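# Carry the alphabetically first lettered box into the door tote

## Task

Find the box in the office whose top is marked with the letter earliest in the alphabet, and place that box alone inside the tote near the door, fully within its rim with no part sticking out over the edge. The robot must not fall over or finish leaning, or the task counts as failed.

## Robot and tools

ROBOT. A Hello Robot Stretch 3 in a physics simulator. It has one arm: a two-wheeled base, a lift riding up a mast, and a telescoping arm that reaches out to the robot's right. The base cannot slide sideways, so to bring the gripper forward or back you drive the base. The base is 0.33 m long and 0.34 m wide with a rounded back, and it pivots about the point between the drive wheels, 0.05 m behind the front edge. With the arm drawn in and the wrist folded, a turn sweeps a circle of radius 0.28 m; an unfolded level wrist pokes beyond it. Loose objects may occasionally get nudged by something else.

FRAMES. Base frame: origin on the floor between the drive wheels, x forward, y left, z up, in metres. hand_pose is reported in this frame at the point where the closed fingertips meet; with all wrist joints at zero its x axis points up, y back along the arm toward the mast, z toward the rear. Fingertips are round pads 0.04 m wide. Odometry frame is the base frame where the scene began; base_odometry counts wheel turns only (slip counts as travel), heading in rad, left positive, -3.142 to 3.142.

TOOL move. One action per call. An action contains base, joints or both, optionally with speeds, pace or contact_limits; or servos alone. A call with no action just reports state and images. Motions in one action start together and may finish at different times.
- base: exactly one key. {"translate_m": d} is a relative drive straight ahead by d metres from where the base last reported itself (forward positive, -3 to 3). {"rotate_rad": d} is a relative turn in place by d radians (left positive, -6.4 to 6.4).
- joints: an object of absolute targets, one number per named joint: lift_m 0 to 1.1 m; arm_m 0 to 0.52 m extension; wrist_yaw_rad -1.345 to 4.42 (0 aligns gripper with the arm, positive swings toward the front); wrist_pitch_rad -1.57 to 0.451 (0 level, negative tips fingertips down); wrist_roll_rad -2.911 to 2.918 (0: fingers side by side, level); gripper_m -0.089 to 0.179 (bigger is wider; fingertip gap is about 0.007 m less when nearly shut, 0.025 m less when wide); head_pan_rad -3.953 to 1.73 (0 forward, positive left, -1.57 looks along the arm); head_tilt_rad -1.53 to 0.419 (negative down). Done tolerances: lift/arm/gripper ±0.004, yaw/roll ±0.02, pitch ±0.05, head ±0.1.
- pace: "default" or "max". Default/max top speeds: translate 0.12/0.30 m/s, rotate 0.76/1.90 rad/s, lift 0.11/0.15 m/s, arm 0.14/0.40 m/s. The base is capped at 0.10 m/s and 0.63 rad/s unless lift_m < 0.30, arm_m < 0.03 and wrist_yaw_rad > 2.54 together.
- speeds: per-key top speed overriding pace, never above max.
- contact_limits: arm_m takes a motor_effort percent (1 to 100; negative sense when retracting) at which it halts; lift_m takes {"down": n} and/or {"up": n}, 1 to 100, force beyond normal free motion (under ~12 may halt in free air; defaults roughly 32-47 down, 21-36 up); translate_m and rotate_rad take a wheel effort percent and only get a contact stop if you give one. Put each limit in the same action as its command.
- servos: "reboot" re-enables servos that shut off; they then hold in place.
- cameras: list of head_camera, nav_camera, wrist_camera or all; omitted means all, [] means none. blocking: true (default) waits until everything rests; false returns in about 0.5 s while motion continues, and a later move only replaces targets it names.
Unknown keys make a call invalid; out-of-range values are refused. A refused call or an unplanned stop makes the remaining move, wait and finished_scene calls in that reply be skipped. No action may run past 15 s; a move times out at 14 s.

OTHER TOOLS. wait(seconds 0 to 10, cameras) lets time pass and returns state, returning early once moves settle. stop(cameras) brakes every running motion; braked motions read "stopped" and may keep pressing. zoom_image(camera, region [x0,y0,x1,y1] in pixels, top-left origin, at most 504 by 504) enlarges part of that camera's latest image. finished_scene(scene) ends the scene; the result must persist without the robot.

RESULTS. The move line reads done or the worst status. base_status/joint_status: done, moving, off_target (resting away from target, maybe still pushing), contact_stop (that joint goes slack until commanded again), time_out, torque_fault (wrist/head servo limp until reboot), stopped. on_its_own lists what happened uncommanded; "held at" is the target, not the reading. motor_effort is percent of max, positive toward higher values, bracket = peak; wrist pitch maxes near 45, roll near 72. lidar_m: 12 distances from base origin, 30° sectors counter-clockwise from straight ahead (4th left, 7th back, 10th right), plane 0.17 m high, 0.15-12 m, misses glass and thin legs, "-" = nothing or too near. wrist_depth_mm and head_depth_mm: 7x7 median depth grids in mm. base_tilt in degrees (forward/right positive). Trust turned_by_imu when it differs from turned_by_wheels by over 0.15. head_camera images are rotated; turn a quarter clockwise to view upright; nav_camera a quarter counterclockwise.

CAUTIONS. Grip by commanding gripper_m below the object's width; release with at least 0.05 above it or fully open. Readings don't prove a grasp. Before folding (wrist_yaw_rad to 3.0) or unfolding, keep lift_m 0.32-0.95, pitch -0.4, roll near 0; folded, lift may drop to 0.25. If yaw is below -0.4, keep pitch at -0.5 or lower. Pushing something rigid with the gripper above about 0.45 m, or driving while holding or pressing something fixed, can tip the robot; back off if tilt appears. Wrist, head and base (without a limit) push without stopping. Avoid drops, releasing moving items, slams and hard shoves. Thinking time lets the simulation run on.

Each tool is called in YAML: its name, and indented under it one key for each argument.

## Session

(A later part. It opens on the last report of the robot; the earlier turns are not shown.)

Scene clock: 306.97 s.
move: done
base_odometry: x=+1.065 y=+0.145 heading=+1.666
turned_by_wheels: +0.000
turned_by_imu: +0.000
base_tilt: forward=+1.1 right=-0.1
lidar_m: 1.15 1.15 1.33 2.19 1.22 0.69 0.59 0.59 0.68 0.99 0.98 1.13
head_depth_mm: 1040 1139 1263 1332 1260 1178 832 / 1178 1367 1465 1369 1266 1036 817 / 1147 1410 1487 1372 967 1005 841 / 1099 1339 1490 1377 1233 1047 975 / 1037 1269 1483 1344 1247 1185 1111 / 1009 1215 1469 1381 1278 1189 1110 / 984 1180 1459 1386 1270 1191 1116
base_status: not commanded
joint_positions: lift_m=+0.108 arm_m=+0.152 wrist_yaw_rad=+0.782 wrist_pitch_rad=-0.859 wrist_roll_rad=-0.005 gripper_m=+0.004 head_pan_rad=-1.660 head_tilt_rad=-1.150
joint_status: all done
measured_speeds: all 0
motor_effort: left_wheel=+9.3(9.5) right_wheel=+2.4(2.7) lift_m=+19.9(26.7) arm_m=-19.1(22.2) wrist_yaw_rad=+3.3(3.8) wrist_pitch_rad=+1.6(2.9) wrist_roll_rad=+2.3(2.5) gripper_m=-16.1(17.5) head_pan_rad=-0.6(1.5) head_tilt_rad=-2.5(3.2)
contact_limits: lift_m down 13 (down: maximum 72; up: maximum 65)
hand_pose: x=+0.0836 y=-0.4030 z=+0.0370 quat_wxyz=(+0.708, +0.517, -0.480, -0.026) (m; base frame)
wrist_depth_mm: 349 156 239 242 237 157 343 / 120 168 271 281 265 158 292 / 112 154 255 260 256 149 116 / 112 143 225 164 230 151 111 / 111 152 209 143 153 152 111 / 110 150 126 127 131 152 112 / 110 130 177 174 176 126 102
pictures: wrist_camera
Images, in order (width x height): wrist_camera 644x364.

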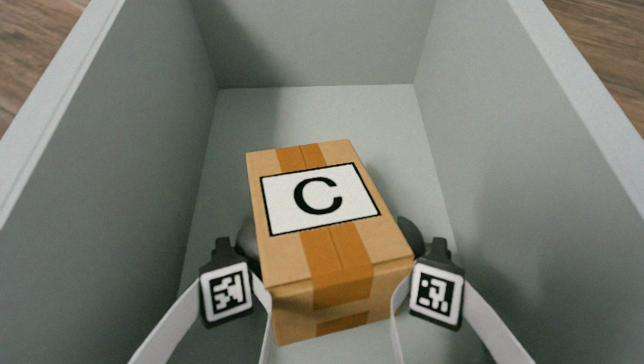

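move:
  joints: {"lift_m": 0.099}
  cameras: []

move:
  joints: {"gripper_m": 0.12}
  cameras: []

move:
  joints: {"lift_m": 0.3}
  pace: "max"
  cameras: ["wrist_camera"]

Scene clock: 310.93 s.
move: done
base_odometry: x=+1.065 y=+0.145 heading=+1.666
turned_by_wheels: +0.000
turned_by_imu: +0.001
base_tilt: forward=+0.8 right=-0.1
lidar_m: 1.15 1.15 1.32 2.19 1.22 0.69 0.59 0.59 0.68 0.99 0.98 1.13
head_depth_mm: 1039 1146 1268 1337 1267 1185 843 / 1182 1364 1464 1364 1264 1034 825 / 1147 1417 1491 1365 1036 926 847 / 1101 1341 1497 1368 1230 1047 974 / 1041 1278 1477 1340 1250 1180 1106 / 1014 1216 1449 1379 1271 1188 1111 / 981 1178 1455 1374 1281 1183 1115
base_status: not commanded
joint_positions: lift_m=+0.099 arm_m=+0.152 wrist_yaw_rad=+0.782 wrist_pitch_rad=-0.846 wrist_roll_rad=-0.005 gripper_m=+0.004 head_pan_rad=-1.660 head_tilt_rad=-1.150
joint_status: all done
measured_speeds: all 0
motor_effort: left_wheel=+9.4(9.5) right_wheel=+1.6(2.4) lift_m=+19.5(20.0) arm_m=-14.9(16.0) wrist_yaw_rad=+3.5(3.5) wrist_pitch_rad=-1.1(1.3) wrist_roll_rad=+2.3(2.5) gripper_m=-17.5(17.5) head_pan_rad=-0.9(1.2) head_tilt_rad=-2.1(3.4)
hand_pose: x=+0.0855 y=-0.4048 z=+0.0299 quat_wxyz=(+0.708, +0.514, -0.483, -0.022) (m; base frame)
wrist_depth_mm: 129 156 236 240 234 157 337 / 113 168 266 272 263 158 115 / 113 154 249 254 249 149 100 / 112 144 218 158 222 151 106 / 111 152 202 141 148 151 111 / 110 150 127 127 130 153 112 / 110 131 170 170 169 126 102
pictures: none
No camera images: "cameras" was empty.

Scene clock: 312.63 s.
move: done
base_odometry: x=+1.065 y=+0.145 heading=+1.666
turned_by_wheels: +0.000
turned_by_imu: +0.000
base_tilt: forward=+0.8 right=-0.1
lidar_m: 1.15 1.15 1.32 2.19 1.22 0.69 0.59 0.59 0.68 0.98 0.98 1.13
head_depth_mm: 1036 1145 1267 1338 1264 1180 843 / 1179 1375 1460 1368 1262 1035 826 / 1144 1408 1487 1368 1037 928 847 / 1098 1344 1489 1369 1207 1048 972 / 1035 1270 1478 1344 1257 1187 1110 / 1009 1217 1461 1374 1277 1188 1110 / 984 1177 1435 1378 1275 1184 1113
base_status: not commanded
joint_positions: lift_m=+0.099 arm_m=+0.152 wrist_yaw_rad=+0.788 wrist_pitch_rad=-0.859 wrist_roll_rad=-0.004 gripper_m=+0.120 head_pan_rad=-1.660 head_tilt_rad=-1.150
joint_status: all done
measured_speeds: all 0
motor_effort: left_wheel=+9.4(9.5) right_wheel=+1.9(2.7) lift_m=+23.3(23.3) arm_m=-13.4(15.2) wrist_yaw_rad=-1.8(3.6) wrist_pitch_rad=+1.7(1.7) wrist_roll_rad=+2.2(2.7) gripper_m=+2.9(91.6) head_pan_rad=-0.5(1.5) head_tilt_rad=-2.4(3.4)
hand_pose: x=+0.0842 y=-0.4023 z=+0.0279 quat_wxyz=(+0.708, +0.519, -0.479, -0.024) (m; base frame)
wrist_depth_mm: 120 151 239 242 237 152 309 / 109 161 267 273 265 154 108 / 108 148 243 248 241 155 109 / - 148 219 163 218 167 109 / - 137 200 148 199 147 110 / 112 124 146 135 140 126 105 / - 134 168 168 173 159 96
pictures: none
No camera images: "cameras" was empty.

Scene clock: 314.77 s.
move: done
base_odometry: x=+1.065 y=+0.145 heading=+1.666
turned_by_wheels: +0.000
turned_by_imu: +0.000
base_tilt: forward=+1.0 right=+0.0
lidar_m: 1.15 1.15 1.32 2.18 1.21 0.69 0.59 0.59 0.68 0.98 0.98 1.13
head_depth_mm: 1038 1135 1267 1342 1254 1175 653 / 1177 1369 1470 1370 1253 1029 652 / 1139 1413 1484 1373 850 1012 961 / 1105 1346 1491 1374 1232 1048 969 / 1037 1268 1485 1345 1249 1185 1109 / 1014 1217 1459 1380 1271 1183 1115 / 985 1171 1448 1382 1280 1195 1113
base_status: not commanded
joint_positions: lift_m=+0.300 arm_m=+0.152 wrist_yaw_rad=+0.788 wrist_pitch_rad=-0.862 wrist_roll_rad=-0.004 gripper_m=+0.120 head_pan_rad=-1.660 head_tilt_rad=-1.150
joint_status: all done
measured_speeds: all 0
motor_effort: left_wheel=+9.1(9.5) right_wheel=+1.5(2.3) lift_m=+30.4(32.9) arm_m=-10.3(12.9) wrist_yaw_rad=-1.4(2.2) wrist_pitch_rad=+1.9(2.4) wrist_roll_rad=+2.0(2.3) gripper_m=+0.7(2.7) head_pan_rad=+0.4(2.1) head_tilt_rad=-2.5(3.7)
hand_pose: x=+0.0837 y=-0.4019 z=+0.2285 quat_wxyz=(+0.708, +0.519, -0.478, -0.025) (m; base frame)
wrist_depth_mm: 687 688 686 684 655 - 513 / 598 597 593 590 596 589 558 / 529 533 526 540 522 525 523 / 473 472 450 - 447 467 467 / 428 430 351 420 361 424 429 / 388 126 295 342 368 126 389 / 367 351 336 320 347 347 360
pictures: wrist_camera
Images, in order (width x height): wrist_camera 644x364.

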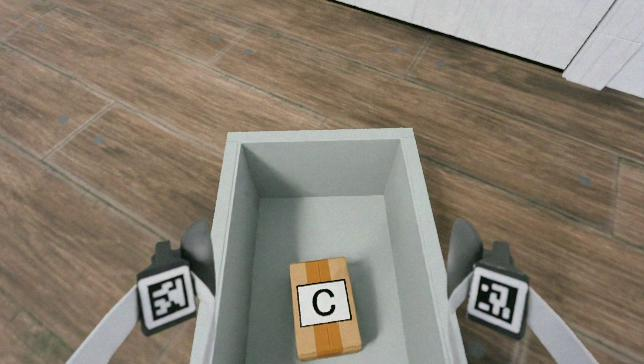

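finished_scene:
  scene: 2

The scene is finished: the task was done.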